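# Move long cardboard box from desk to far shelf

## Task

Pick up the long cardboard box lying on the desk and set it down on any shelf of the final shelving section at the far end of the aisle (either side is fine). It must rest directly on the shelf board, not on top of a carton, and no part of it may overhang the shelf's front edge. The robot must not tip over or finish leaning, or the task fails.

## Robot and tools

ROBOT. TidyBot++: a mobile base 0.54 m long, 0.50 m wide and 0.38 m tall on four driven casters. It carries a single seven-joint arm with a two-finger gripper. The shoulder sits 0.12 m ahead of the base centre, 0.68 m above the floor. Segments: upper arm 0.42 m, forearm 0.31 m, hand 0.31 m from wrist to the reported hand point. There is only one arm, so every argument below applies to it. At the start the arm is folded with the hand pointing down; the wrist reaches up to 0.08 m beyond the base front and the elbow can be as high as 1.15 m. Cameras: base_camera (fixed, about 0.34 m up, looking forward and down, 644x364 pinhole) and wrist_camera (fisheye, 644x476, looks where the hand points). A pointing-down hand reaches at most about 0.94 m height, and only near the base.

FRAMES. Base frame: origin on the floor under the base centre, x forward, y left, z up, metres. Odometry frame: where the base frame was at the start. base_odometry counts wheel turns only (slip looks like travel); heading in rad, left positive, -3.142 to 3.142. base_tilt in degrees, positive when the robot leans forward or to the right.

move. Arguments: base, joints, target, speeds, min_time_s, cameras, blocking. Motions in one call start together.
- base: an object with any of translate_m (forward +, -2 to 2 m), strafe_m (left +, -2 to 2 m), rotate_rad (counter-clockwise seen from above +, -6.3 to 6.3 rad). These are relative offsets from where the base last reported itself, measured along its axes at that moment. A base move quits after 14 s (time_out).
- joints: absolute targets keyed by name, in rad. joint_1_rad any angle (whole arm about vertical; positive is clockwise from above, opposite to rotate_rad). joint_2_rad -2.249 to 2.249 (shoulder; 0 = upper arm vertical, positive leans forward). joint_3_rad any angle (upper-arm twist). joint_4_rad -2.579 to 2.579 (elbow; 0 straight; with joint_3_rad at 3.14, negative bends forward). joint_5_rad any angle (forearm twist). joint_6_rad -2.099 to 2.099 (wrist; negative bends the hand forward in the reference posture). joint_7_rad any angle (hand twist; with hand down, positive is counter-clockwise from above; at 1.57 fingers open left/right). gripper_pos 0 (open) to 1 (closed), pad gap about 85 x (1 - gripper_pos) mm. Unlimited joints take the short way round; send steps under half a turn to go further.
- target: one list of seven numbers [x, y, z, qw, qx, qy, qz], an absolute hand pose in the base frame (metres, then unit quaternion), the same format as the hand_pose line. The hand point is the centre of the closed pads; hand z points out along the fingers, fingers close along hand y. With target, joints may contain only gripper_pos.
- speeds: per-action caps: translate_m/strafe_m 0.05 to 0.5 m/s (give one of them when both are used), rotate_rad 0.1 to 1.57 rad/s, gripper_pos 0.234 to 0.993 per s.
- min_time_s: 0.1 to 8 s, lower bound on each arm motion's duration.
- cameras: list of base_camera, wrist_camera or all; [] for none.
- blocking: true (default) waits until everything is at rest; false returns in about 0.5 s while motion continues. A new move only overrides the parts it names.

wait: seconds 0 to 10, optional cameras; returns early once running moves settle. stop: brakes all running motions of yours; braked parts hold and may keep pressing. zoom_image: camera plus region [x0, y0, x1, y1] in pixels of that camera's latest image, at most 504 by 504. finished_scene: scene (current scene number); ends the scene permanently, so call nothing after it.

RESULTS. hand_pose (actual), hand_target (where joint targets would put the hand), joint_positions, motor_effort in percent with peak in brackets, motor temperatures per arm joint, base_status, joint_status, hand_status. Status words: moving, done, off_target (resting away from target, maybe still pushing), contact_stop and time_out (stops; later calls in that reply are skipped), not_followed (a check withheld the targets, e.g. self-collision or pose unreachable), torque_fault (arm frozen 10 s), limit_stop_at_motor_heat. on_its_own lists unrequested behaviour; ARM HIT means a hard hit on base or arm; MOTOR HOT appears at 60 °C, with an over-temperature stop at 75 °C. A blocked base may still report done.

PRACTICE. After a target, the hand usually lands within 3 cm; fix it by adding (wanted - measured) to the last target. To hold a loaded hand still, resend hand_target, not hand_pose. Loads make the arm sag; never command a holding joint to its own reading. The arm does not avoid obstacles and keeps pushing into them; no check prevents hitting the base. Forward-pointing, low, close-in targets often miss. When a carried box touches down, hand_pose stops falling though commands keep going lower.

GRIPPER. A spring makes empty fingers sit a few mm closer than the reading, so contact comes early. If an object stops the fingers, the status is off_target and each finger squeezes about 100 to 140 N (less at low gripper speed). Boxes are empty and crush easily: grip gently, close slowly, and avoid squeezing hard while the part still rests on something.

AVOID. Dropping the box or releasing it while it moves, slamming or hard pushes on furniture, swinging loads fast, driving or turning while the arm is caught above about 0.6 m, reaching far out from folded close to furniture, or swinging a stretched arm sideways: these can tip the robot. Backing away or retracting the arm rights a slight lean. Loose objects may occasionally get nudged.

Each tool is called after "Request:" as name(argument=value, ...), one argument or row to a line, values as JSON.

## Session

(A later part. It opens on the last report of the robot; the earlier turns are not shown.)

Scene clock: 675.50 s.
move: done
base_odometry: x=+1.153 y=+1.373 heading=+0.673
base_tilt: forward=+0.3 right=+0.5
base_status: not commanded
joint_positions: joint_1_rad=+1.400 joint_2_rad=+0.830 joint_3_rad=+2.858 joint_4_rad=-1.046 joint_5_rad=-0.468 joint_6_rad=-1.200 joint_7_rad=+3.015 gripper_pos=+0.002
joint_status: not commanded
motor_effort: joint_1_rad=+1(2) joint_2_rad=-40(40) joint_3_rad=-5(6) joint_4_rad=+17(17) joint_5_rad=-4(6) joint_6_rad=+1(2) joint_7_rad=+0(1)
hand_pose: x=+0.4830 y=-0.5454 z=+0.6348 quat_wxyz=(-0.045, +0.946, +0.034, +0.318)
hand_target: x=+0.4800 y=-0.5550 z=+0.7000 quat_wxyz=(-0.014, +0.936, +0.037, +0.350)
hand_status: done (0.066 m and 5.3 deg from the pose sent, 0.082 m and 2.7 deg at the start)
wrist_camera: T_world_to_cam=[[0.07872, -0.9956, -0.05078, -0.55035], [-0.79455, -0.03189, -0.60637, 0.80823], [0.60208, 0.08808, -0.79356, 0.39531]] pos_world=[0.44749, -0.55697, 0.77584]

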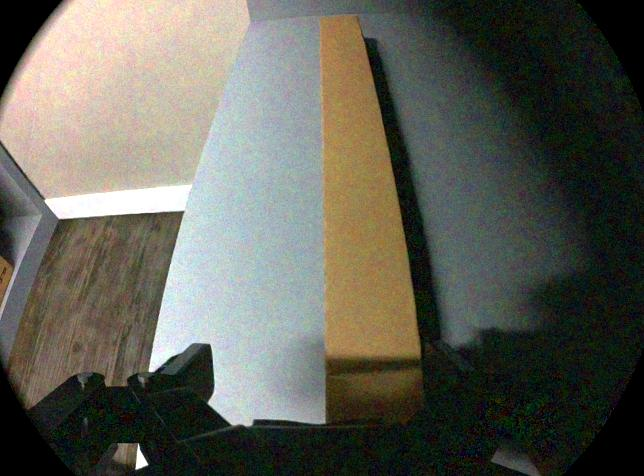

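Request:
move(
  target=[0.47, -0.555, 0.74, -0.014, 0.936, 0.0375, 0.35],
  min_time_s=2,
  cameras=["wrist_camera"],
)

Scene clock: 685.77 s.
move: off_target
base_odometry: x=+1.153 y=+1.373 heading=+0.673
base_tilt: forward=+0.3 right=+0.5
base_status: not commanded
joint_positions: joint_1_rad=+1.398 joint_2_rad=+0.831 joint_3_rad=+2.887 joint_4_rad=-1.034 joint_5_rad=-0.468 joint_6_rad=-1.303 joint_7_rad=+3.015 gripper_pos=+0.002
joint_status: not commanded
motor_effort: joint_1_rad=+6(6) joint_2_rad=-55(55) joint_3_rad=-5(5) joint_4_rad=+25(25) joint_5_rad=-4(5) joint_6_rad=+1(1) joint_7_rad=-1(1)
hand_pose: x=+0.4665 y=-0.5254 z=+0.6330 quat_wxyz=(-0.084, +0.949, +0.043, +0.302)
hand_target: x=+0.4700 y=-0.5550 z=+0.7400 quat_wxyz=(-0.014, +0.936, +0.037, +0.350)
hand_status: off_target (0.111 m and 9.8 deg from the pose sent, 0.106 m and 5.3 deg at the start)
wrist_camera: T_world_to_cam=[[0.1167, -0.98593, -0.11967, -0.49832], [-0.81322, -0.02569, -0.5814, 0.79094], [0.57014, 0.16517, -0.80477, 0.46457]] pos_world=[0.43649, -0.54772, 0.77409]

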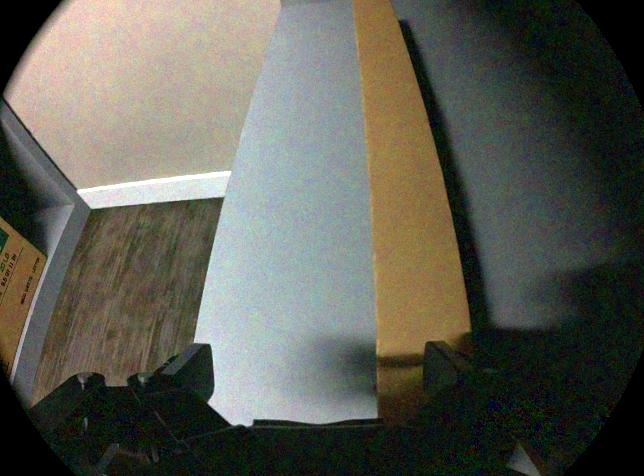

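Request:
move(
  target=[0.46, -0.47, 0.665, -0.014, 0.936, 0.0375, 0.35],
  min_time_s=3,
  cameras=["wrist_camera"],
)

Scene clock: 702.20 s.
move: done
base_odometry: x=+1.153 y=+1.373 heading=+0.673
base_tilt: forward=+0.3 right=+0.5
base_status: not commanded
joint_positions: joint_1_rad=+1.393 joint_2_rad=+0.604 joint_3_rad=+2.954 joint_4_rad=-1.433 joint_5_rad=-0.615 joint_6_rad=-1.100 joint_7_rad=+3.187 gripper_pos=+0.002
joint_status: not commanded
motor_effort: joint_1_rad=-1(7) joint_2_rad=-30(55) joint_3_rad=-3(5) joint_4_rad=+14(25) joint_5_rad=-4(6) joint_6_rad=+0(1) joint_7_rad=+0(1)
hand_pose: x=+0.4534 y=-0.4588 z=+0.6439 quat_wxyz=(-0.047, +0.946, +0.042, +0.317)
hand_target: x=+0.4600 y=-0.4700 z=+0.6650 quat_wxyz=(-0.014, +0.936, +0.038, +0.350)
hand_status: done (0.025 m and 5.5 deg from the pose sent, 0.064 m and 9.8 deg at the start)
wrist_camera: T_world_to_cam=[[0.09523, -0.99423, -0.04928, -0.46918], [-0.79392, -0.04599, -0.60628, 0.78622], [0.60052, 0.09685, -0.79373, 0.41764]] pos_world=[0.41808, -0.47077, 0.78504]

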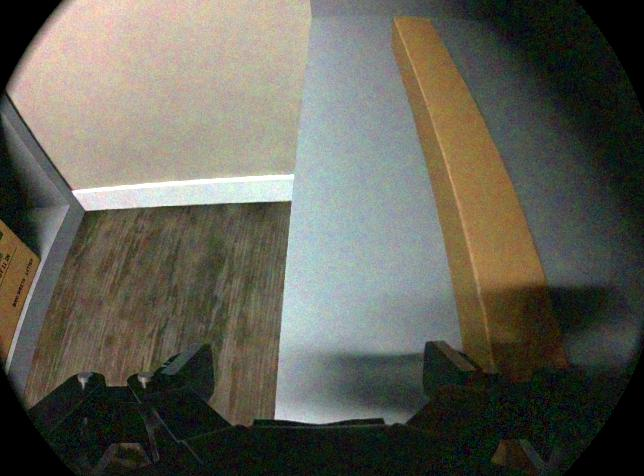

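Request:
move(
  target=[0.48, -0.28, 0.70, -0.014, 0.936, 0.0375, 0.35],
  min_time_s=2,
)

Request:
move(
  target=[0.52, 0.0, 0.80, 0, 0.9275, 0, 0.3738],
  min_time_s=2,
  cameras=["all"],
)

Scene clock: 707.80 s.
move: done
base_odometry: x=+1.153 y=+1.373 heading=+0.673
base_tilt: forward=+0.3 right=+0.5
base_status: not commanded
joint_positions: joint_1_rad=+0.823 joint_2_rad=+0.179 joint_3_rad=+3.447 joint_4_rad=-1.933 joint_5_rad=-0.821 joint_6_rad=-1.001 joint_7_rad=+3.223 gripper_pos=+0.002
joint_status: not commanded
motor_effort: joint_1_rad=-1(2) joint_2_rad=-19(30) joint_3_rad=+0(4) joint_4_rad=+14(14) joint_5_rad=-4(5) joint_6_rad=+0(1) joint_7_rad=+0(1)
hand_pose: x=+0.4669 y=-0.2764 z=+0.6867 quat_wxyz=(-0.035, +0.948, +0.040, +0.314)
hand_target: x=+0.4800 y=-0.2800 z=+0.7000 quat_wxyz=(-0.014, +0.936, +0.037, +0.350)
hand_status: done (0.019 m and 5.0 deg from the pose sent, 0.189 m and 5.5 deg at the start)
pictures: none

Scene clock: 710.50 s.
move: done
base_odometry: x=+1.153 y=+1.373 heading=+0.673
base_tilt: forward=+0.3 right=+0.5
base_status: not commanded
joint_positions: joint_1_rad=+0.008 joint_2_rad=-0.282 joint_3_rad=+3.163 joint_4_rad=-2.024 joint_5_rad=-0.081 joint_6_rad=-0.669 joint_7_rad=+1.648 gripper_pos=+0.002
joint_status: not commanded
motor_effort: joint_1_rad=+0(2) joint_2_rad=-8(19) joint_3_rad=+0(1) joint_4_rad=+19(19) joint_5_rad=+0(5) joint_6_rad=+7(8) joint_7_rad=+0(1)
hand_pose: x=+0.5199 y=+0.0047 z=+0.8013 quat_wxyz=(-0.019, +0.933, +0.001, +0.358)
hand_target: x=+0.5200 y=+0.0000 z=+0.8000 quat_wxyz=(+0.000, +0.928, +0.000, +0.374)
hand_status: done (0.005 m and 2.8 deg from the pose sent, 0.303 m and 9.5 deg at the start)
pictures: base_camera, wrist_camera
wrist_camera: T_world_to_cam=[[-0.00111, -0.99975, -0.02228, 0.02157], [-0.74138, 0.01578, -0.6709, 0.97993], [0.67109, 0.01578, -0.74121, 0.37928]] pos_world=[0.47199, 0.00012, 0.93905]

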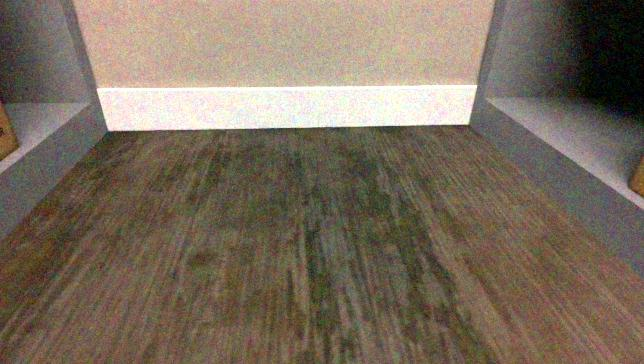

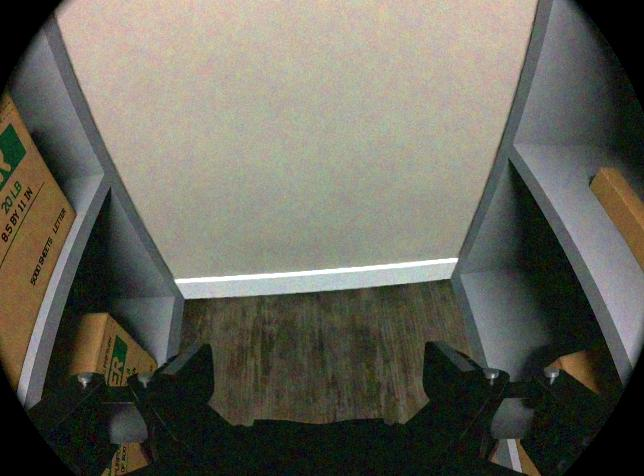

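Request:
finished_scene(
  scene=1,
)

The scene is finished: the task was done.


## Next scene

The same job, from a new start.

Request:
move(
  joints={"joint_1_rad": 0.0, "joint_2_rad": 0.0, "joint_3_rad": 3.14, "joint_4_rad": -1.6, "joint_5_rad": 0.0, "joint_6_rad": -0.2, "joint_7_rad": 1.57},
  cameras=["all"],
)

Scene clock: 2.23 s.
Motor temperatures (°C): [36 31 32 30 44 43 48]
move: done
base_odometry: x=+0.000 y=+0.000 heading=+0.000
base_tilt: forward=+0.3 right=+0.5
base_status: not commanded
joint_positions: joint_1_rad=+0.014 joint_2_rad=-0.018 joint_3_rad=+3.125 joint_4_rad=-1.639 joint_5_rad=+0.008 joint_6_rad=-0.261 joint_7_rad=+1.583 gripper_pos=+0.002
joint_status: all done
motor_effort: joint_1_rad=+0(2) joint_2_rad=-18(18) joint_3_rad=+0(1) joint_4_rad=+20(20) joint_5_rad=+1(2) joint_6_rad=+10(11) joint_7_rad=+0(1)
hand_pose: x=+0.7215 y=+0.0022 z=+0.9916 quat_wxyz=(+0.006, +0.808, +0.008, +0.589)
hand_target: x=+0.7364 y=+0.0023 z=+1.0227 quat_wxyz=(-0.001, +0.783, +0.000, +0.622)
hand_status: not commanded
pictures: base_camera, wrist_camera
wrist_camera: T_world_to_cam=[[-0.0134, -0.99967, 0.0218, -0.01135], [-0.30317, -0.01671, -0.95279, 1.22058], [0.95284, -0.01937, -0.30284, -0.25271]] pos_world=[0.61068, 0.00416, 1.08668]

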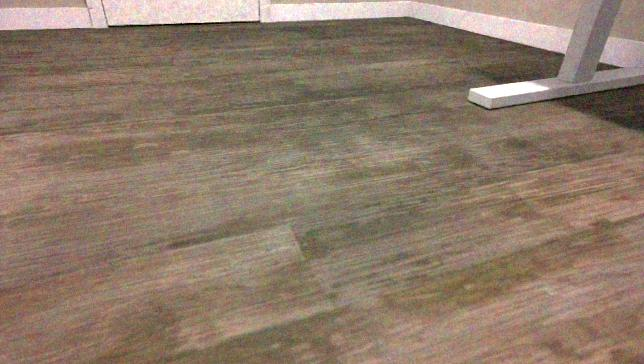

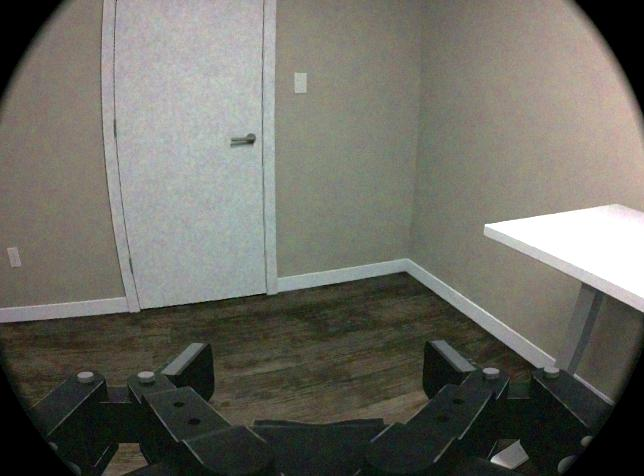

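Request:
move(
  base={"rotate_rad": -1.3},
  cameras=["all"],
)

Scene clock: 8.10 s.
move: done
base_odometry: x=+0.000 y=+0.000 heading=-1.300
base_tilt: forward=+0.3 right=+0.5
base_status: done
joint_positions: joint_1_rad=+0.006 joint_2_rad=-0.006 joint_3_rad=+3.143 joint_4_rad=-1.639 joint_5_rad=+0.008 joint_6_rad=-0.255 joint_7_rad=+1.583 gripper_pos=+0.002
joint_status: not commanded
motor_effort: joint_1_rad=-1(3) joint_2_rad=-18(20) joint_3_rad=+0(2) joint_4_rad=+20(20) joint_5_rad=+1(2) joint_6_rad=+10(10) joint_7_rad=+0(2)
hand_pose: x=+0.7261 y=-0.0040 z=+0.9857 quat_wxyz=(+0.009, +0.810, +0.004, +0.586)
hand_target: x=+0.7364 y=+0.0023 z=+1.0227 quat_wxyz=(-0.001, +0.783, +0.000, +0.622)
hand_status: not commanded
pictures: base_camera, wrist_camera
wrist_camera: T_world_to_cam=[[-0.02317, -0.9995, 0.02155, -0.00997], [-0.30991, -0.01332, -0.95067, 1.21902], [0.95049, -0.02871, -0.30944, -0.25087]] pos_world=[0.616, -0.00094, 1.08148]

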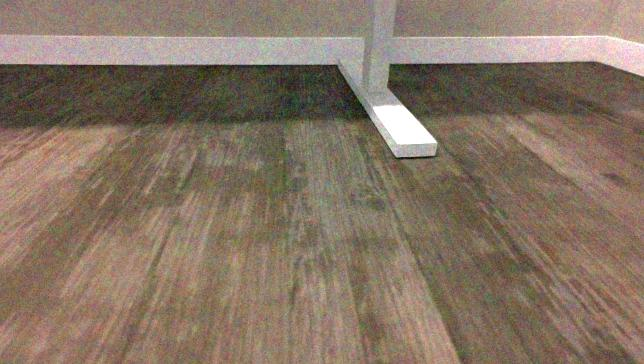

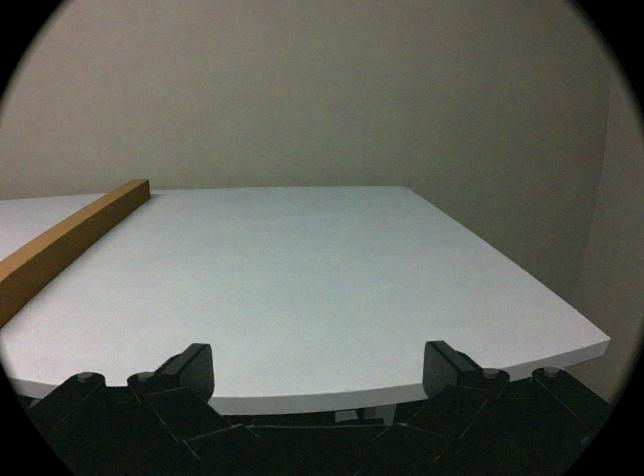

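Request:
move(
  base={"rotate_rad": 0.065, "strafe_m": 0.34},
  joints={"joint_1_rad": 0.0, "joint_2_rad": -0.02, "joint_3_rad": 3.14, "joint_4_rad": -1.06, "joint_5_rad": 0.0, "joint_6_rad": -1.24, "joint_7_rad": 1.57},
  cameras=["all"],
)

Scene clock: 30.53 s.
move: done
base_odometry: x=+0.328 y=+0.091 heading=-1.235
base_tilt: forward=+0.3 right=+0.5
base_status: done
joint_positions: joint_1_rad=-0.002 joint_2_rad=-0.006 joint_3_rad=+3.138 joint_4_rad=-1.099 joint_5_rad=+0.008 joint_6_rad=-1.196 joint_7_rad=+1.583 gripper_pos=+0.002
joint_status: all done
motor_effort: joint_1_rad=-1(5) joint_2_rad=-16(20) joint_3_rad=+0(4) joint_4_rad=+17(22) joint_5_rad=+1(2) joint_6_rad=+8(11) joint_7_rad=+0(2)
hand_pose: x=+0.6302 y=+0.0019 z=+1.0423 quat_wxyz=(+0.005, +0.910, +0.008, +0.414)
hand_target: x=+0.6179 y=+0.0022 z=+1.0589 quat_wxyz=(+0.000, +0.909, +0.000, +0.418)
hand_status: not commanded
pictures: base_camera, wrist_camera
wrist_camera: T_world_to_cam=[[-0.00767, -0.99963, 0.02593, -0.02193], [-0.65575, -0.01455, -0.75483, 1.25702], [0.75493, -0.0228, -0.6554, 0.34182]] pos_world=[0.56608, 0.00416, 1.17344]

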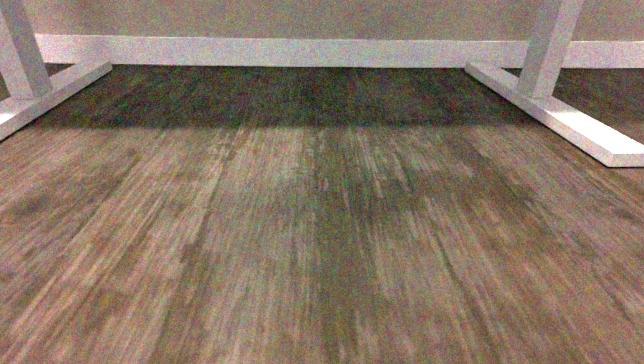

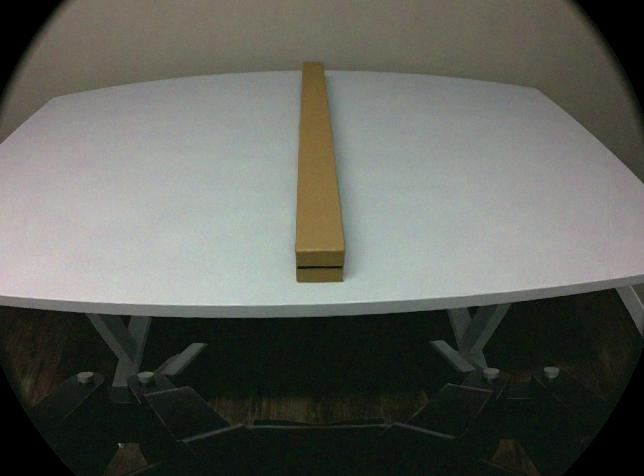

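Request:
move(
  base={"translate_m": 0.387},
  speeds={"translate_m": 0.35},
  joints={"joint_2_rad": 0.311, "joint_4_rad": -0.885, "joint_6_rad": -1.09},
  min_time_s=2,
  cameras=["wrist_camera"],
)

Scene clock: 50.47 s.
move: done
base_odometry: x=+0.455 y=-0.274 heading=-1.234
base_tilt: forward=+0.4 right=+0.5
base_status: done
joint_positions: joint_1_rad=-0.002 joint_2_rad=+0.297 joint_3_rad=+3.138 joint_4_rad=-0.926 joint_5_rad=+0.008 joint_6_rad=-1.144 joint_7_rad=+1.583 gripper_pos=+0.002
joint_status: all done
motor_effort: joint_1_rad=-1(1) joint_2_rad=-25(27) joint_3_rad=+0(1) joint_4_rad=+18(19) joint_5_rad=+0(2) joint_6_rad=+7(9) joint_7_rad=+0(1)
hand_pose: x=+0.7556 y=+0.0022 z=+0.9689 quat_wxyz=(+0.005, +0.926, +0.008, +0.378)
hand_target: x=+0.7753 y=+0.0022 z=+0.9933 quat_wxyz=(-0.001, +0.910, +0.000, +0.415)
hand_status: not commanded
wrist_camera: T_world_to_cam=[[-0.00543, -0.99965, 0.02595, -0.0204], [-0.7125, -0.01435, -0.70153, 1.27505], [0.70165, -0.0223, -0.71217, 0.29417]] pos_world=[0.70195, 0.00446, 1.10452]

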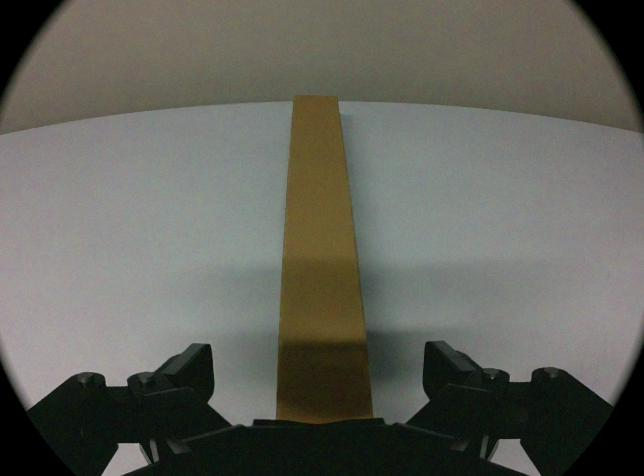

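Request:
move(
  joints={"joint_4_rad": -1.128, "joint_6_rad": -0.94},
  min_time_s=2.5,
)

Request:
move(
  joints={"gripper_pos": 0.40},
  speeds={"gripper_pos": 0.4},
  cameras=["wrist_camera"],
)

Scene clock: 57.17 s.
move: done
base_odometry: x=+0.455 y=-0.274 heading=-1.234
base_tilt: forward=+0.3 right=+0.5
base_status: not commanded
joint_positions: joint_1_rad=-0.002 joint_2_rad=+0.297 joint_3_rad=+3.138 joint_4_rad=-1.093 joint_5_rad=+0.008 joint_6_rad=-0.994 joint_7_rad=+1.583 gripper_pos=+0.002
joint_status: all done
motor_effort: joint_1_rad=-1(1) joint_2_rad=-26(27) joint_3_rad=+0(0) joint_4_rad=+19(20) joint_5_rad=+1(2) joint_6_rad=+8(9) joint_7_rad=+0(1)
hand_pose: x=+0.7652 y=+0.0025 z=+0.9141 quat_wxyz=(+0.005, +0.929, +0.009, +0.369)
hand_target: x=+0.7744 y=+0.0022 z=+0.8986 quat_wxyz=(-0.001, +0.928, +0.000, +0.372)
hand_status: not commanded
pictures: none

Scene clock: 58.77 s.
move: done
base_odometry: x=+0.455 y=-0.274 heading=-1.234
base_tilt: forward=+0.3 right=+0.5
base_status: not commanded
joint_positions: joint_1_rad=-0.002 joint_2_rad=+0.297 joint_3_rad=+3.138 joint_4_rad=-1.093 joint_5_rad=+0.008 joint_6_rad=-0.993 joint_7_rad=+1.583 gripper_pos=+0.399
joint_status: all done
motor_effort: joint_1_rad=-1(1) joint_2_rad=-26(26) joint_3_rad=+0(0) joint_4_rad=+18(19) joint_5_rad=+0(2) joint_6_rad=+8(8) joint_7_rad=-1(1)
hand_pose: x=+0.7655 y=+0.0025 z=+0.9144 quat_wxyz=(+0.005, +0.929, +0.009, +0.370)
hand_target: x=+0.7744 y=+0.0022 z=+0.8986 quat_wxyz=(-0.001, +0.928, +0.000, +0.372)
hand_status: not commanded
wrist_camera: T_world_to_cam=[[-0.0037, -0.99964, 0.02642, -0.02037], [-0.72429, -0.01554, -0.68932, 1.24175], [0.68948, -0.02169, -0.72398, 0.26853]] pos_world=[0.71417, 0.00476, 1.05091]

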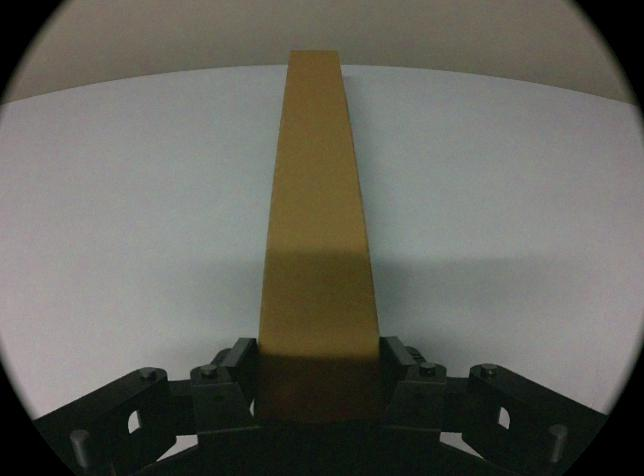

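Request:
move(
  joints={"gripper_pos": 0.485},
  speeds={"gripper_pos": 0.234},
)

Request:
move(
  joints={"joint_4_rad": -0.90, "joint_6_rad": -1.11},
  min_time_s=2.5,
  cameras=["wrist_camera"],
)

Scene clock: 62.57 s.
move: done
base_odometry: x=+0.455 y=-0.274 heading=-1.234
base_tilt: forward=+0.3 right=+0.5
base_status: not commanded
joint_positions: joint_1_rad=-0.002 joint_2_rad=+0.297 joint_3_rad=+3.138 joint_4_rad=-1.093 joint_5_rad=+0.008 joint_6_rad=-0.991 joint_7_rad=+1.583 gripper_pos=+0.485
joint_status: all done
motor_effort: joint_1_rad=-1(1) joint_2_rad=-25(26) joint_3_rad=+0(1) joint_4_rad=+18(18) joint_5_rad=+1(2) joint_6_rad=+7(8) joint_7_rad=+0(1)
hand_pose: x=+0.7660 y=+0.0025 z=+0.9148 quat_wxyz=(+0.005, +0.929, +0.009, +0.371)
hand_target: x=+0.7744 y=+0.0022 z=+0.8986 quat_wxyz=(-0.001, +0.928, +0.000, +0.372)
hand_status: not commanded
pictures: none

Scene clock: 65.37 s.
move: done
base_odometry: x=+0.455 y=-0.274 heading=-1.234
base_tilt: forward=+0.3 right=+0.5
base_status: not commanded
joint_positions: joint_1_rad=-0.002 joint_2_rad=+0.300 joint_3_rad=+3.138 joint_4_rad=-0.942 joint_5_rad=+0.008 joint_6_rad=-1.070 joint_7_rad=+1.583 gripper_pos=+0.485
joint_status: all done
motor_effort: joint_1_rad=-1(1) joint_2_rad=-26(27) joint_3_rad=+0(0) joint_4_rad=+19(20) joint_5_rad=+0(2) joint_6_rad=+8(9) joint_7_rad=-1(1)
hand_pose: x=+0.7704 y=+0.0024 z=+0.9756 quat_wxyz=(+0.005, +0.915, +0.008, +0.403)
hand_target: x=+0.7697 y=+0.0022 z=+0.9808 quat_wxyz=(-0.001, +0.917, +0.000, +0.399)
hand_status: not commanded
wrist_camera: T_world_to_cam=[[-0.00629, -0.99965, 0.02549, -0.01922], [-0.67236, -0.01464, -0.74008, 1.29701], [0.7402, -0.0218, -0.67204, 0.21972]] pos_world=[0.7093, 0.00456, 1.10804]

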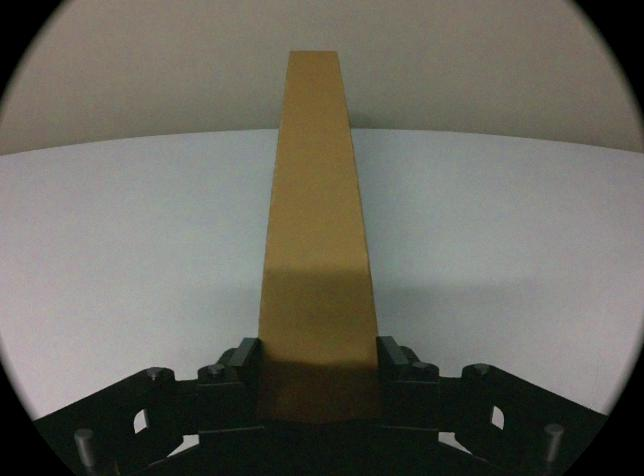

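Request:
move(
  base={"translate_m": -0.74},
  target=[0.55, 0.0, 1.03, 0, 0.9288, 0, 0.3705],
  min_time_s=2,
)

Request:
move(
  base={"rotate_rad": 1.57},
  speeds={"rotate_rad": 1.0},
  cameras=["all"],
)

Scene clock: 83.23 s.
move: done
base_odometry: x=+0.211 y=+0.424 heading=-1.234
base_tilt: forward=+0.3 right=+0.5
base_status: done
joint_positions: joint_1_rad=-0.004 joint_2_rad=-0.139 joint_3_rad=+3.145 joint_4_rad=-1.149 joint_5_rad=+0.008 joint_6_rad=-1.298 joint_7_rad=+1.583 gripper_pos=+0.485
joint_status: not commanded
motor_effort: joint_1_rad=-1(4) joint_2_rad=-11(31) joint_3_rad=+0(2) joint_4_rad=+17(20) joint_5_rad=+0(2) joint_6_rad=+8(9) joint_7_rad=-1(1)
hand_pose: x=+0.5573 y=-0.0008 z=+1.0568 quat_wxyz=(+0.006, +0.914, +0.005, +0.405)
hand_target: x=+0.5500 y=+0.0000 z=+1.0300 quat_wxyz=(+0.000, +0.929, +0.000, +0.371)
hand_status: done (0.028 m and 4.4 deg from the pose sent, 0.227 m and 4.2 deg at the start)
pictures: none

Scene clock: 85.73 s.
move: done
base_odometry: x=+0.211 y=+0.424 heading=+0.336
base_tilt: forward=+0.3 right=+0.5
base_status: done
joint_positions: joint_1_rad=-0.013 joint_2_rad=-0.138 joint_3_rad=+3.153 joint_4_rad=-1.149 joint_5_rad=+0.008 joint_6_rad=-1.298 joint_7_rad=+1.583 gripper_pos=+0.485
joint_status: not commanded
motor_effort: joint_1_rad=-1(2) joint_2_rad=-11(13) joint_3_rad=+0(2) joint_4_rad=+17(18) joint_5_rad=+1(3) joint_6_rad=+8(9) joint_7_rad=+0(1)
hand_pose: x=+0.5578 y=-0.0013 z=+1.0561 quat_wxyz=(+0.006, +0.915, +0.005, +0.404)
hand_target: x=+0.5500 y=+0.0000 z=+1.0300 quat_wxyz=(+0.000, +0.929, +0.000, +0.371)
hand_status: not commanded
pictures: base_camera, wrist_camera
wrist_camera: T_world_to_cam=[[-0.01252, -0.99963, 0.0241, -0.02128], [-0.67083, -0.00948, -0.74155, 1.2143], [0.7415, -0.02545, -0.67046, 0.42875]] pos_world=[0.49641, 0.00116, 1.18844]

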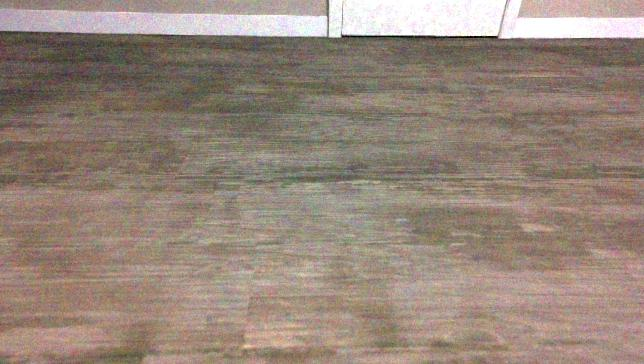

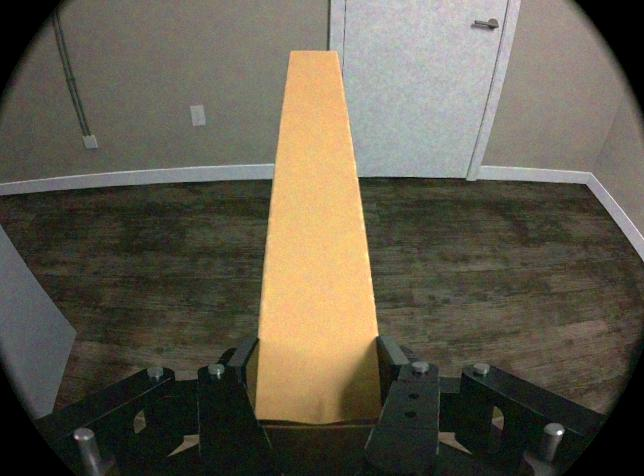

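Request:
move(
  base={"translate_m": 0.33, "strafe_m": -0.12, "rotate_rad": 1.57},
  speeds={"rotate_rad": 1.0},
  cameras=["all"],
)

Scene clock: 96.97 s.
move: done
base_odometry: x=+0.562 y=+0.420 heading=+1.905
base_tilt: forward=+0.3 right=+0.5
base_status: done
joint_positions: joint_1_rad=-0.017 joint_2_rad=-0.130 joint_3_rad=+3.156 joint_4_rad=-1.151 joint_5_rad=+0.008 joint_6_rad=-1.299 joint_7_rad=+1.583 gripper_pos=+0.485
joint_status: not commanded
motor_effort: joint_1_rad=-1(2) joint_2_rad=-12(14) joint_3_rad=+0(2) joint_4_rad=+17(18) joint_5_rad=+1(2) joint_6_rad=+8(9) joint_7_rad=-1(1)
hand_pose: x=+0.5607 y=-0.0007 z=+1.0514 quat_wxyz=(+0.005, +0.917, +0.006, +0.400)
hand_target: x=+0.5500 y=+0.0000 z=+1.0300 quat_wxyz=(+0.000, +0.929, +0.000, +0.371)
hand_status: not commanded
pictures: base_camera, wrist_camera
wrist_camera: T_world_to_cam=[[-0.01077, -0.99966, 0.02393, -0.02149], [-0.67871, -0.01027, -0.73434, 1.20963], [0.73433, -0.02414, -0.67836, 0.43582]] pos_world=[0.50071, 0.00146, 1.18444]

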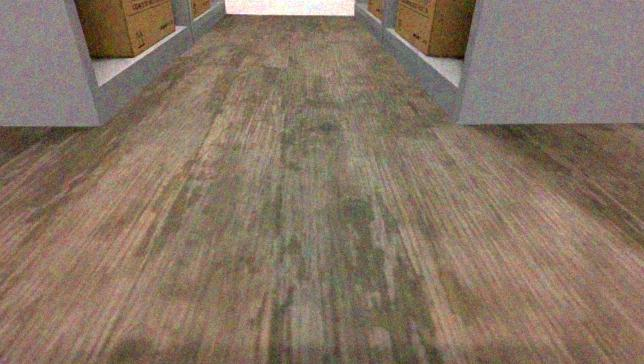

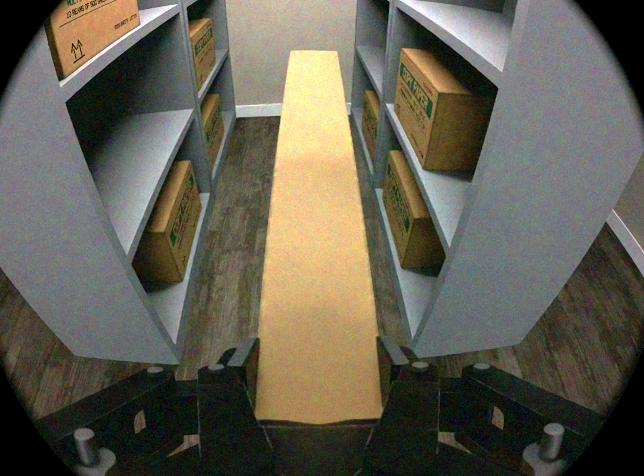

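Request:
move(
  base={"rotate_rad": 0.036},
)

Request:
move(
  base={"translate_m": 1.0, "strafe_m": 0.03},
  target=[0.56, 0.0, 0.71, 0, 0.9288, 0, 0.3705],
  min_time_s=2.5,
  cameras=["all"],
)

Scene clock: 109.97 s.
move: done
base_odometry: x=+0.562 y=+0.420 heading=+1.941
base_tilt: forward=+0.3 right=+0.5
base_status: done
joint_positions: joint_1_rad=-0.019 joint_2_rad=-0.130 joint_3_rad=+3.156 joint_4_rad=-1.151 joint_5_rad=+0.008 joint_6_rad=-1.299 joint_7_rad=+1.583 gripper_pos=+0.485
joint_status: not commanded
motor_effort: joint_1_rad=-1(2) joint_2_rad=-12(12) joint_3_rad=+0(2) joint_4_rad=+18(18) joint_5_rad=+0(2) joint_6_rad=+9(9) joint_7_rad=+0(1)
hand_pose: x=+0.5607 y=+0.0004 z=+1.0514 quat_wxyz=(+0.005, +0.917, +0.007, +0.400)
hand_target: x=+0.5500 y=+0.0000 z=+1.0300 quat_wxyz=(+0.000, +0.929, +0.000, +0.371)
hand_status: not commanded
pictures: none

Scene clock: 113.20 s.
move: done
base_odometry: x=+0.173 y=+1.341 heading=+1.941
base_tilt: forward=+0.3 right=+0.5
base_status: done
joint_positions: joint_1_rad=-0.019 joint_2_rad=-0.102 joint_3_rad=+3.156 joint_4_rad=-2.188 joint_5_rad=+0.008 joint_6_rad=-0.316 joint_7_rad=+1.583 gripper_pos=+0.485
joint_status: not commanded
motor_effort: joint_1_rad=-1(1) joint_2_rad=-12(15) joint_3_rad=+0(0) joint_4_rad=+17(19) joint_5_rad=+0(2) joint_6_rad=+7(9) joint_7_rad=+0(1)
hand_pose: x=+0.5596 y=+0.0026 z=+0.7153 quat_wxyz=(+0.003, +0.932, +0.011, +0.361)
hand_target: x=+0.5600 y=+0.0000 z=+0.7100 quat_wxyz=(+0.000, +0.929, +0.000, +0.371)
hand_status: done (0.006 m and 1.7 deg from the pose sent, 0.341 m and 3.7 deg at the start)
pictures: base_camera, wrist_camera
wrist_camera: T_world_to_cam=[[0.00148, -0.99968, 0.02517, -0.01776], [-0.73721, -0.01809, -0.67542, 0.95271], [0.67566, -0.01756, -0.73701, 0.28342]] pos_world=[0.51088, 0.00446, 0.85281]

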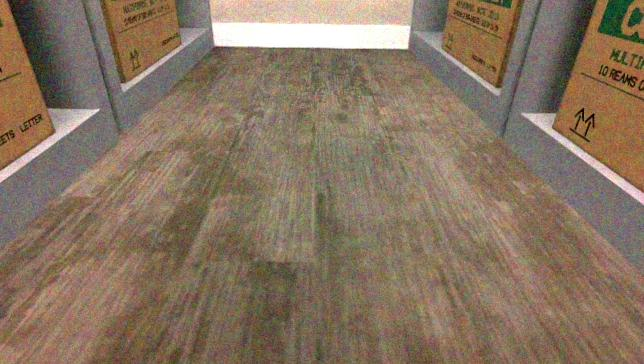

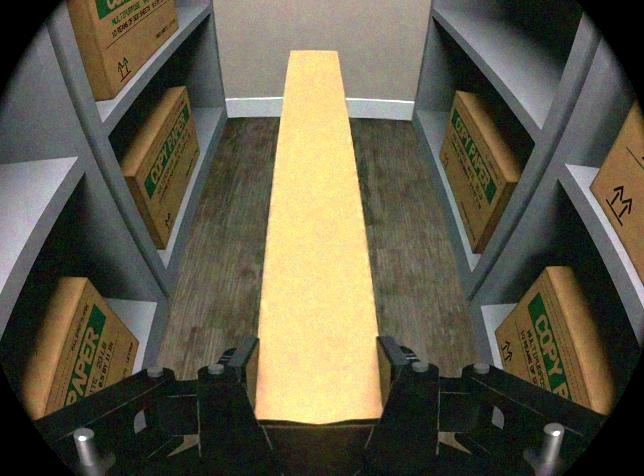

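Request:
move(
  base={"translate_m": 0.86, "strafe_m": 0.07, "rotate_rad": 0.01},
  speeds={"translate_m": 0.4},
  target=[0.56, -0.2, 0.70, 0, 0.9288, 0, 0.3705],
  min_time_s=3,
  cameras=["all"],
)

Scene clock: 128.50 s.
move: done
base_odometry: x=-0.204 y=+2.118 heading=+1.951
base_tilt: forward=+0.3 right=+0.5
base_status: done
joint_positions: joint_1_rad=+0.502 joint_2_rad=+0.082 joint_3_rad=+3.362 joint_4_rad=-2.107 joint_5_rad=-0.905 joint_6_rad=-0.571 joint_7_rad=+2.983 gripper_pos=+0.485
joint_status: not commanded
motor_effort: joint_1_rad=+0(1) joint_2_rad=-17(18) joint_3_rad=+0(2) joint_4_rad=+16(18) joint_5_rad=-3(3) joint_6_rad=+2(8) joint_7_rad=+0(2)
hand_pose: x=+0.5426 y=-0.1948 z=+0.6811 quat_wxyz=(+0.011, +0.940, +0.004, +0.342)
hand_target: x=+0.5600 y=-0.2000 z=+0.7000 quat_wxyz=(+0.000, +0.929, +0.000, +0.371)
hand_status: done (0.026 m and 3.7 deg from the pose sent, 0.203 m and 1.7 deg at the start)
pictures: base_camera, wrist_camera
wrist_camera: T_world_to_cam=[[-0.0164, -0.99927, 0.0345, -0.21081], [-0.76444, -0.00971, -0.64463, 0.90891], [0.64449, -0.03695, -0.76372, 0.29762]] pos_world=[0.49954, -0.19084, 0.82048]

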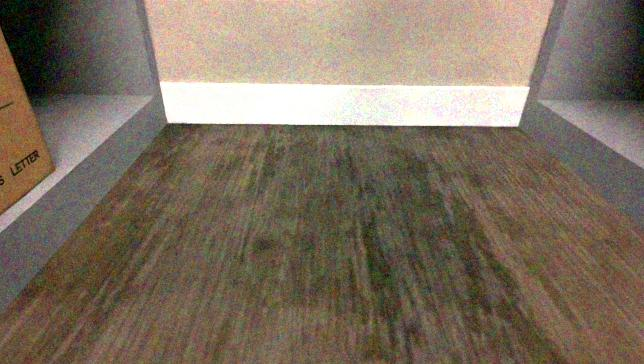

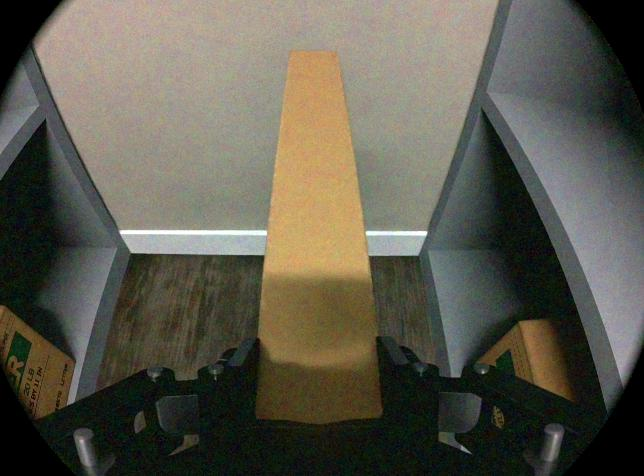

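Request:
move(
  target=[0.56, -0.38, 0.69, 0, 0.9288, 0, 0.3705],
  min_time_s=2.5,
)

Request:
move(
  target=[0.55, -0.59, 0.675, -0.0056, 0.9287, 0.0139, 0.3705],
  min_time_s=3.5,
  cameras=["wrist_camera"],
)

Scene clock: 140.57 s.
move: done
base_odometry: x=-0.204 y=+2.118 heading=+1.951
base_tilt: forward=+0.3 right=+0.5
base_status: not commanded
joint_positions: joint_1_rad=+1.083 joint_2_rad=+0.397 joint_3_rad=+3.076 joint_4_rad=-1.703 joint_5_rad=-0.906 joint_6_rad=-0.786 joint_7_rad=+3.065 gripper_pos=+0.485
joint_status: not commanded
motor_effort: joint_1_rad=+0(2) joint_2_rad=-26(27) joint_3_rad=-2(2) joint_4_rad=+15(16) joint_5_rad=-4(5) joint_6_rad=+1(3) joint_7_rad=-1(1)
hand_pose: x=+0.5570 y=-0.3824 z=+0.6880 quat_wxyz=(-0.004, +0.926, -0.053, +0.375)
hand_target: x=+0.5600 y=-0.3800 z=+0.6900 quat_wxyz=(+0.000, +0.929, +0.000, +0.371)
hand_status: done (0.004 m and 6.2 deg from the pose sent, 0.186 m and 3.7 deg at the start)
pictures: none

Scene clock: 144.40 s.
move: done
base_odometry: x=-0.204 y=+2.118 heading=+1.951
base_tilt: forward=+0.3 right=+0.5
base_status: not commanded
joint_positions: joint_1_rad=+1.333 joint_2_rad=+0.886 joint_3_rad=+2.829 joint_4_rad=-0.880 joint_5_rad=-0.568 joint_6_rad=-1.123 joint_7_rad=+2.974 gripper_pos=+0.485
joint_status: not commanded
motor_effort: joint_1_rad=+0(2) joint_2_rad=-38(39) joint_3_rad=-6(6) joint_4_rad=+17(18) joint_5_rad=-6(6) joint_6_rad=+2(3) joint_7_rad=+0(1)
hand_pose: x=+0.5661 y=-0.5849 z=+0.6871 quat_wxyz=(+0.003, +0.917, +0.024, +0.398)
hand_target: x=+0.5500 y=-0.5900 z=+0.6750 quat_wxyz=(-0.006, +0.929, +0.014, +0.371)
hand_status: done (0.021 m and 3.7 deg from the pose sent, 0.208 m and 7.7 deg at the start)
wrist_camera: T_world_to_cam=[[0.02419, -0.99912, 0.03439, -0.62327], [-0.68013, -0.04166, -0.73191, 0.9205], [0.73269, -0.00569, -0.68054, 0.18378]] pos_world=[0.50648, -0.58332, 0.82022]

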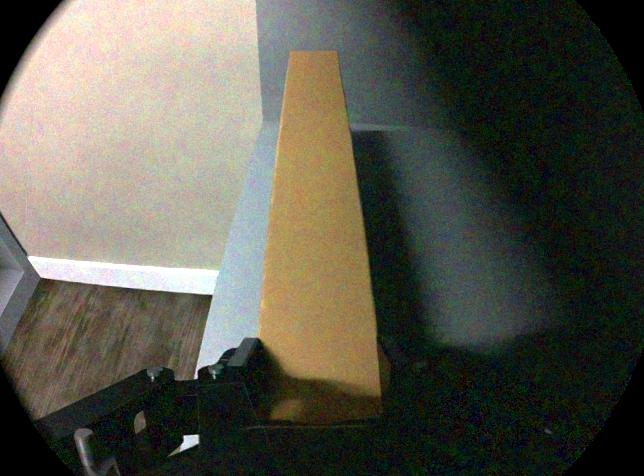

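Request:
move(
  target=[0.55, -0.59, 0.605, -0.0051, 0.9395, 0.0141, 0.342],
  min_time_s=2.5,
)

Request:
move(
  target=[0.545, -0.59, 0.58, -0.0051, 0.9395, 0.0141, 0.342],
  min_time_s=1.5,
  cameras=["wrist_camera"],
)

Scene clock: 155.70 s.
move: done
base_odometry: x=-0.204 y=+2.118 heading=+1.951
base_tilt: forward=+0.3 right=+0.5
base_status: not commanded
joint_positions: joint_1_rad=+1.333 joint_2_rad=+0.940 joint_3_rad=+2.812 joint_4_rad=-0.886 joint_5_rad=-0.501 joint_6_rad=-1.100 joint_7_rad=+2.974 gripper_pos=+0.485
joint_status: not commanded
motor_effort: joint_1_rad=-1(1) joint_2_rad=-39(39) joint_3_rad=-6(6) joint_4_rad=+16(17) joint_5_rad=-4(6) joint_6_rad=+2(3) joint_7_rad=-1(1)
hand_pose: x=+0.5603 y=-0.5881 z=+0.6399 quat_wxyz=(-0.006, +0.928, +0.025, +0.373)
hand_target: x=+0.5500 y=-0.5900 z=+0.6050 quat_wxyz=(-0.005, +0.940, +0.014, +0.342)
hand_status: done (0.036 m and 4.0 deg from the pose sent, 0.084 m and 7.1 deg at the start)
pictures: none

Scene clock: 157.50 s.
move: done
base_odometry: x=-0.204 y=+2.118 heading=+1.951
base_tilt: forward=+0.3 right=+0.5
base_status: not commanded
joint_positions: joint_1_rad=+1.344 joint_2_rad=+0.962 joint_3_rad=+2.785 joint_4_rad=-0.930 joint_5_rad=-0.487 joint_6_rad=-1.046 joint_7_rad=+2.974 gripper_pos=+0.485
joint_status: not commanded
motor_effort: joint_1_rad=+0(1) joint_2_rad=-39(40) joint_3_rad=-6(7) joint_4_rad=+16(16) joint_5_rad=-5(6) joint_6_rad=+2(3) joint_7_rad=+0(1)
hand_pose: x=+0.5621 y=-0.5851 z=+0.6147 quat_wxyz=(-0.013, +0.928, +0.014, +0.372)
hand_target: x=+0.5450 y=-0.5900 z=+0.5800 quat_wxyz=(-0.005, +0.940, +0.014, +0.342)
hand_status: done (0.039 m and 3.8 deg from the pose sent, 0.062 m and 4.0 deg at the start)
wrist_camera: T_world_to_cam=[[0.01847, -0.99982, -0.00303, -0.5951], [-0.72164, -0.01123, -0.69218, 0.88146], [0.69202, 0.01497, -0.72172, 0.19774]] pos_world=[0.51024, -0.58806, 0.75104]

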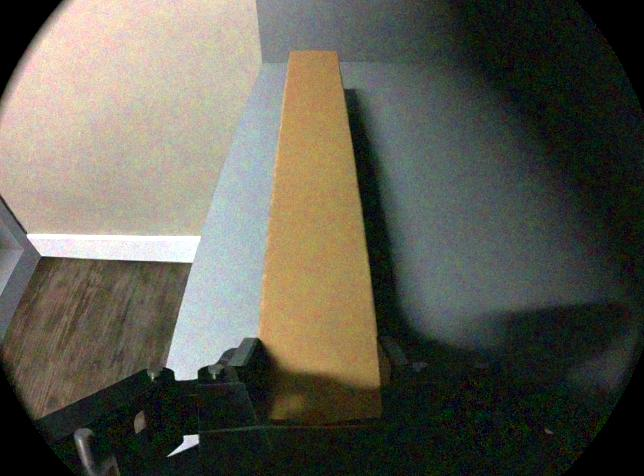

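Request:
move(
  target=[0.545, -0.59, 0.563, -0.0051, 0.9395, 0.0141, 0.342],
  min_time_s=1.2,
)

Request:
move(
  target=[0.545, -0.59, 0.552, -0.0051, 0.9395, 0.0141, 0.342],
  min_time_s=1.2,
)

Request:
move(
  target=[0.545, -0.59, 0.542, -0.0051, 0.9395, 0.0141, 0.342],
  min_time_s=1.2,
  cameras=["wrist_camera"],
)

Scene clock: 167.23 s.
move: done
base_odometry: x=-0.204 y=+2.118 heading=+1.951
base_tilt: forward=+0.3 right=+0.5
base_status: not commanded
joint_positions: joint_1_rad=+1.352 joint_2_rad=+0.983 joint_3_rad=+2.766 joint_4_rad=-0.949 joint_5_rad=-0.475 joint_6_rad=-1.012 joint_7_rad=+2.974 gripper_pos=+0.485
joint_status: not commanded
motor_effort: joint_1_rad=+0(1) joint_2_rad=-39(40) joint_3_rad=-7(7) joint_4_rad=+15(16) joint_5_rad=-5(6) joint_6_rad=+2(2) joint_7_rad=-1(1)
hand_pose: x=+0.5622 y=-0.5861 z=+0.5973 quat_wxyz=(-0.015, +0.928, +0.006, +0.371)
hand_target: x=+0.5450 y=-0.5900 z=+0.5630 quat_wxyz=(-0.005, +0.940, +0.014, +0.342)
hand_status: done (0.039 m and 3.9 deg from the pose sent, 0.055 m and 3.8 deg at the start)
pictures: none

Scene clock: 168.73 s.
move: done
base_odometry: x=-0.204 y=+2.118 heading=+1.951
base_tilt: forward=+0.3 right=+0.5
base_status: not commanded
joint_positions: joint_1_rad=+1.359 joint_2_rad=+0.988 joint_3_rad=+2.750 joint_4_rad=-0.957 joint_5_rad=-0.468 joint_6_rad=-0.992 joint_7_rad=+2.974 gripper_pos=+0.485
joint_status: not commanded
motor_effort: joint_1_rad=-1(1) joint_2_rad=-38(39) joint_3_rad=-7(7) joint_4_rad=+15(16) joint_5_rad=-3(6) joint_6_rad=+2(3) joint_7_rad=+0(1)
hand_pose: x=+0.5639 y=-0.5876 z=+0.5950 quat_wxyz=(-0.013, +0.927, +0.004, +0.374)
hand_target: x=+0.5450 y=-0.5900 z=+0.5520 quat_wxyz=(-0.005, +0.940, +0.014, +0.342)
hand_status: done (0.047 m and 4.2 deg from the pose sent, 0.049 m and 3.9 deg at the start)
pictures: none

Scene clock: 170.23 s.
move: done
base_odometry: x=-0.204 y=+2.118 heading=+1.951
base_tilt: forward=+0.3 right=+0.5
base_status: not commanded
joint_positions: joint_1_rad=+1.365 joint_2_rad=+0.991 joint_3_rad=+2.735 joint_4_rad=-0.962 joint_5_rad=-0.462 joint_6_rad=-0.976 joint_7_rad=+2.974 gripper_pos=+0.485
joint_status: not commanded
motor_effort: joint_1_rad=+0(1) joint_2_rad=-36(38) joint_3_rad=-6(7) joint_4_rad=+14(15) joint_5_rad=-4(5) joint_6_rad=+3(3) joint_7_rad=+0(1)
hand_pose: x=+0.5658 y=-0.5891 z=+0.5947 quat_wxyz=(-0.010, +0.926, +0.002, +0.378)
hand_target: x=+0.5450 y=-0.5900 z=+0.5420 quat_wxyz=(-0.005, +0.940, +0.014, +0.342)
hand_status: done (0.057 m and 4.7 deg from the pose sent, 0.056 m and 4.2 deg at the start)
wrist_camera: T_world_to_cam=[[-0.00573, -0.99997, -0.00572, -0.58403], [-0.71237, 0.0081, -0.70176, 0.88216], [0.70178, 0.00005, -0.71239, 0.1609]] pos_world=[0.51215, -0.59117, 0.73035]

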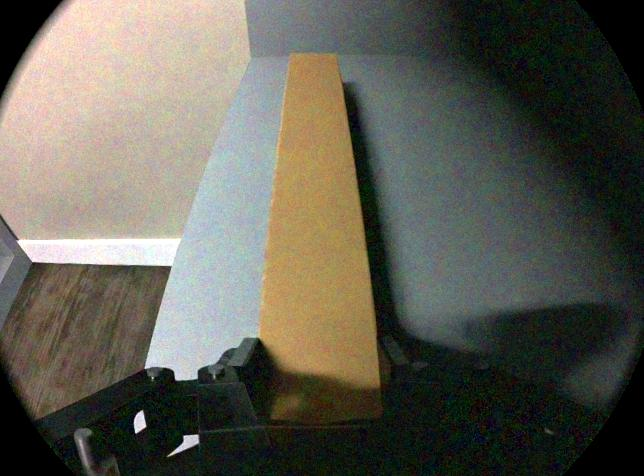

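Request:
move(
  target=[0.545, -0.59, 0.56, -0.0051, 0.9395, 0.0141, 0.342],
  min_time_s=1,
)

Request:
move(
  joints={"gripper_pos": 0.38},
  speeds={"gripper_pos": 0.234},
)

Request:
move(
  joints={"gripper_pos": 0.0},
  speeds={"gripper_pos": 0.4},
  cameras=["wrist_camera"],
)

Scene clock: 174.87 s.
move: done
base_odometry: x=-0.204 y=+2.118 heading=+1.951
base_tilt: forward=+0.3 right=+0.5
base_status: not commanded
joint_positions: joint_1_rad=+1.365 joint_2_rad=+0.991 joint_3_rad=+2.735 joint_4_rad=-0.962 joint_5_rad=-0.462 joint_6_rad=-0.976 joint_7_rad=+2.974 gripper_pos=+0.485
joint_status: not commanded
motor_effort: joint_1_rad=-1(1) joint_2_rad=-36(36) joint_3_rad=-6(6) joint_4_rad=+14(14) joint_5_rad=-4(4) joint_6_rad=+2(3) joint_7_rad=+0(1)
hand_pose: x=+0.5658 y=-0.5891 z=+0.5947 quat_wxyz=(-0.010, +0.926, +0.002, +0.378)
hand_target: x=+0.5450 y=-0.5900 z=+0.5600 quat_wxyz=(-0.005, +0.940, +0.014, +0.342)
hand_status: done (0.040 m and 4.7 deg from the pose sent, 0.040 m and 4.7 deg at the start)
pictures: none

Scene clock: 175.90 s.
move: done
base_odometry: x=-0.204 y=+2.118 heading=+1.951
base_tilt: forward=+0.3 right=+0.5
base_status: not commanded
joint_positions: joint_1_rad=+1.365 joint_2_rad=+0.993 joint_3_rad=+2.735 joint_4_rad=-0.962 joint_5_rad=-0.462 joint_6_rad=-0.976 joint_7_rad=+2.974 gripper_pos=+0.381
joint_status: all done
motor_effort: joint_1_rad=-1(1) joint_2_rad=-39(39) joint_3_rad=-7(7) joint_4_rad=+15(15) joint_5_rad=-4(6) joint_6_rad=+2(3) joint_7_rad=+0(1)
hand_pose: x=+0.5658 y=-0.5890 z=+0.5938 quat_wxyz=(-0.010, +0.926, +0.002, +0.378)
hand_target: x=+0.5450 y=-0.5900 z=+0.5600 quat_wxyz=(-0.005, +0.940, +0.014, +0.342)
hand_status: not commanded
pictures: none

Scene clock: 177.47 s.
move: done
base_odometry: x=-0.204 y=+2.118 heading=+1.951
base_tilt: forward=+0.3 right=+0.5
base_status: not commanded
joint_positions: joint_1_rad=+1.365 joint_2_rad=+0.993 joint_3_rad=+2.735 joint_4_rad=-0.962 joint_5_rad=-0.462 joint_6_rad=-0.976 joint_7_rad=+2.974 gripper_pos=+0.002
joint_status: all done
motor_effort: joint_1_rad=-1(1) joint_2_rad=-39(39) joint_3_rad=-7(7) joint_4_rad=+15(15) joint_5_rad=-4(5) joint_6_rad=+1(2) joint_7_rad=+0(1)
hand_pose: x=+0.5658 y=-0.5890 z=+0.5938 quat_wxyz=(-0.010, +0.926, +0.002, +0.378)
hand_target: x=+0.5450 y=-0.5900 z=+0.5600 quat_wxyz=(-0.005, +0.940, +0.014, +0.342)
hand_status: not commanded
wrist_camera: T_world_to_cam=[[-0.00569, -0.99996, -0.00693, -0.58328], [-0.71257, 0.00891, -0.70154, 0.88196], [0.70157, 0.00094, -0.7126, 0.16105]] pos_world=[0.51215, -0.59127, 0.72945]

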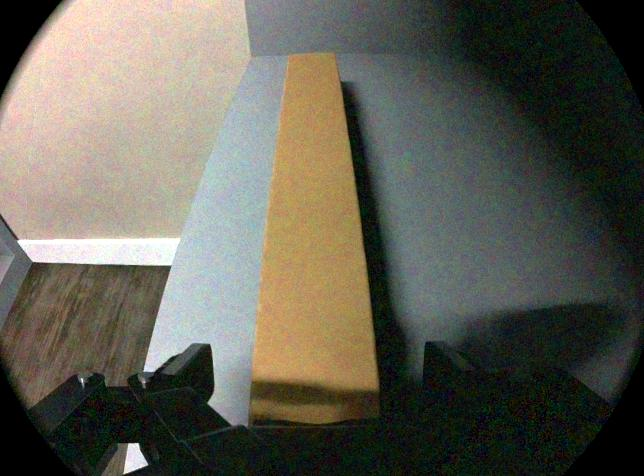

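Request:
move(
  target=[0.50, -0.592, 0.655, -0.0051, 0.9395, 0.0141, 0.342],
  min_time_s=2,
  cameras=["wrist_camera"],
)

Scene clock: 187.33 s.
move: done
base_odometry: x=-0.204 y=+2.118 heading=+1.951
base_tilt: forward=+0.3 right=+0.5
base_status: not commanded
joint_positions: joint_1_rad=+1.385 joint_2_rad=+0.912 joint_3_rad=+2.820 joint_4_rad=-0.953 joint_5_rad=-0.462 joint_6_rad=-1.132 joint_7_rad=+2.974 gripper_pos=+0.002
joint_status: not commanded
motor_effort: joint_1_rad=-1(1) joint_2_rad=-38(39) joint_3_rad=-6(7) joint_4_rad=+15(15) joint_5_rad=-4(6) joint_6_rad=+2(3) joint_7_rad=+0(1)
hand_pose: x=+0.5142 y=-0.5811 z=+0.6241 quat_wxyz=(-0.023, +0.939, +0.014, +0.342)
hand_target: x=+0.5000 y=-0.5920 z=+0.6550 quat_wxyz=(-0.005, +0.940, +0.014, +0.342)
hand_status: done (0.036 m and 2.0 deg from the pose sent, 0.090 m and 4.7 deg at the start)
wrist_camera: T_world_to_cam=[[0.02512, -0.99947, -0.02082, -0.5823], [-0.76351, -0.00574, -0.64577, 0.84932], [0.64531, 0.03212, -0.76325, 0.29753]] pos_world=[0.4711, -0.58667, 0.76343]

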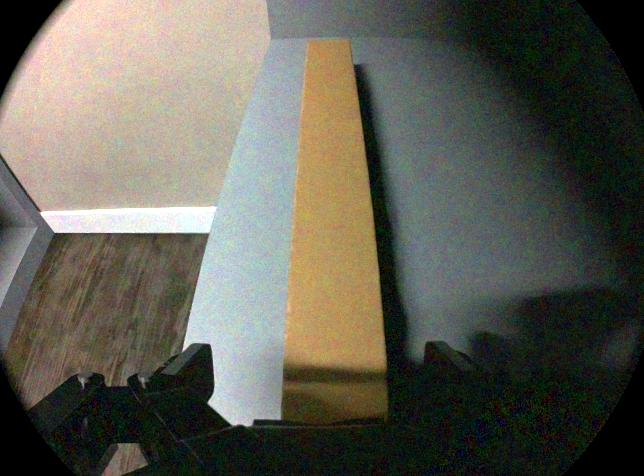

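Request:
finished_scene(
  scene=2,
)

The scene is finished: the task was done.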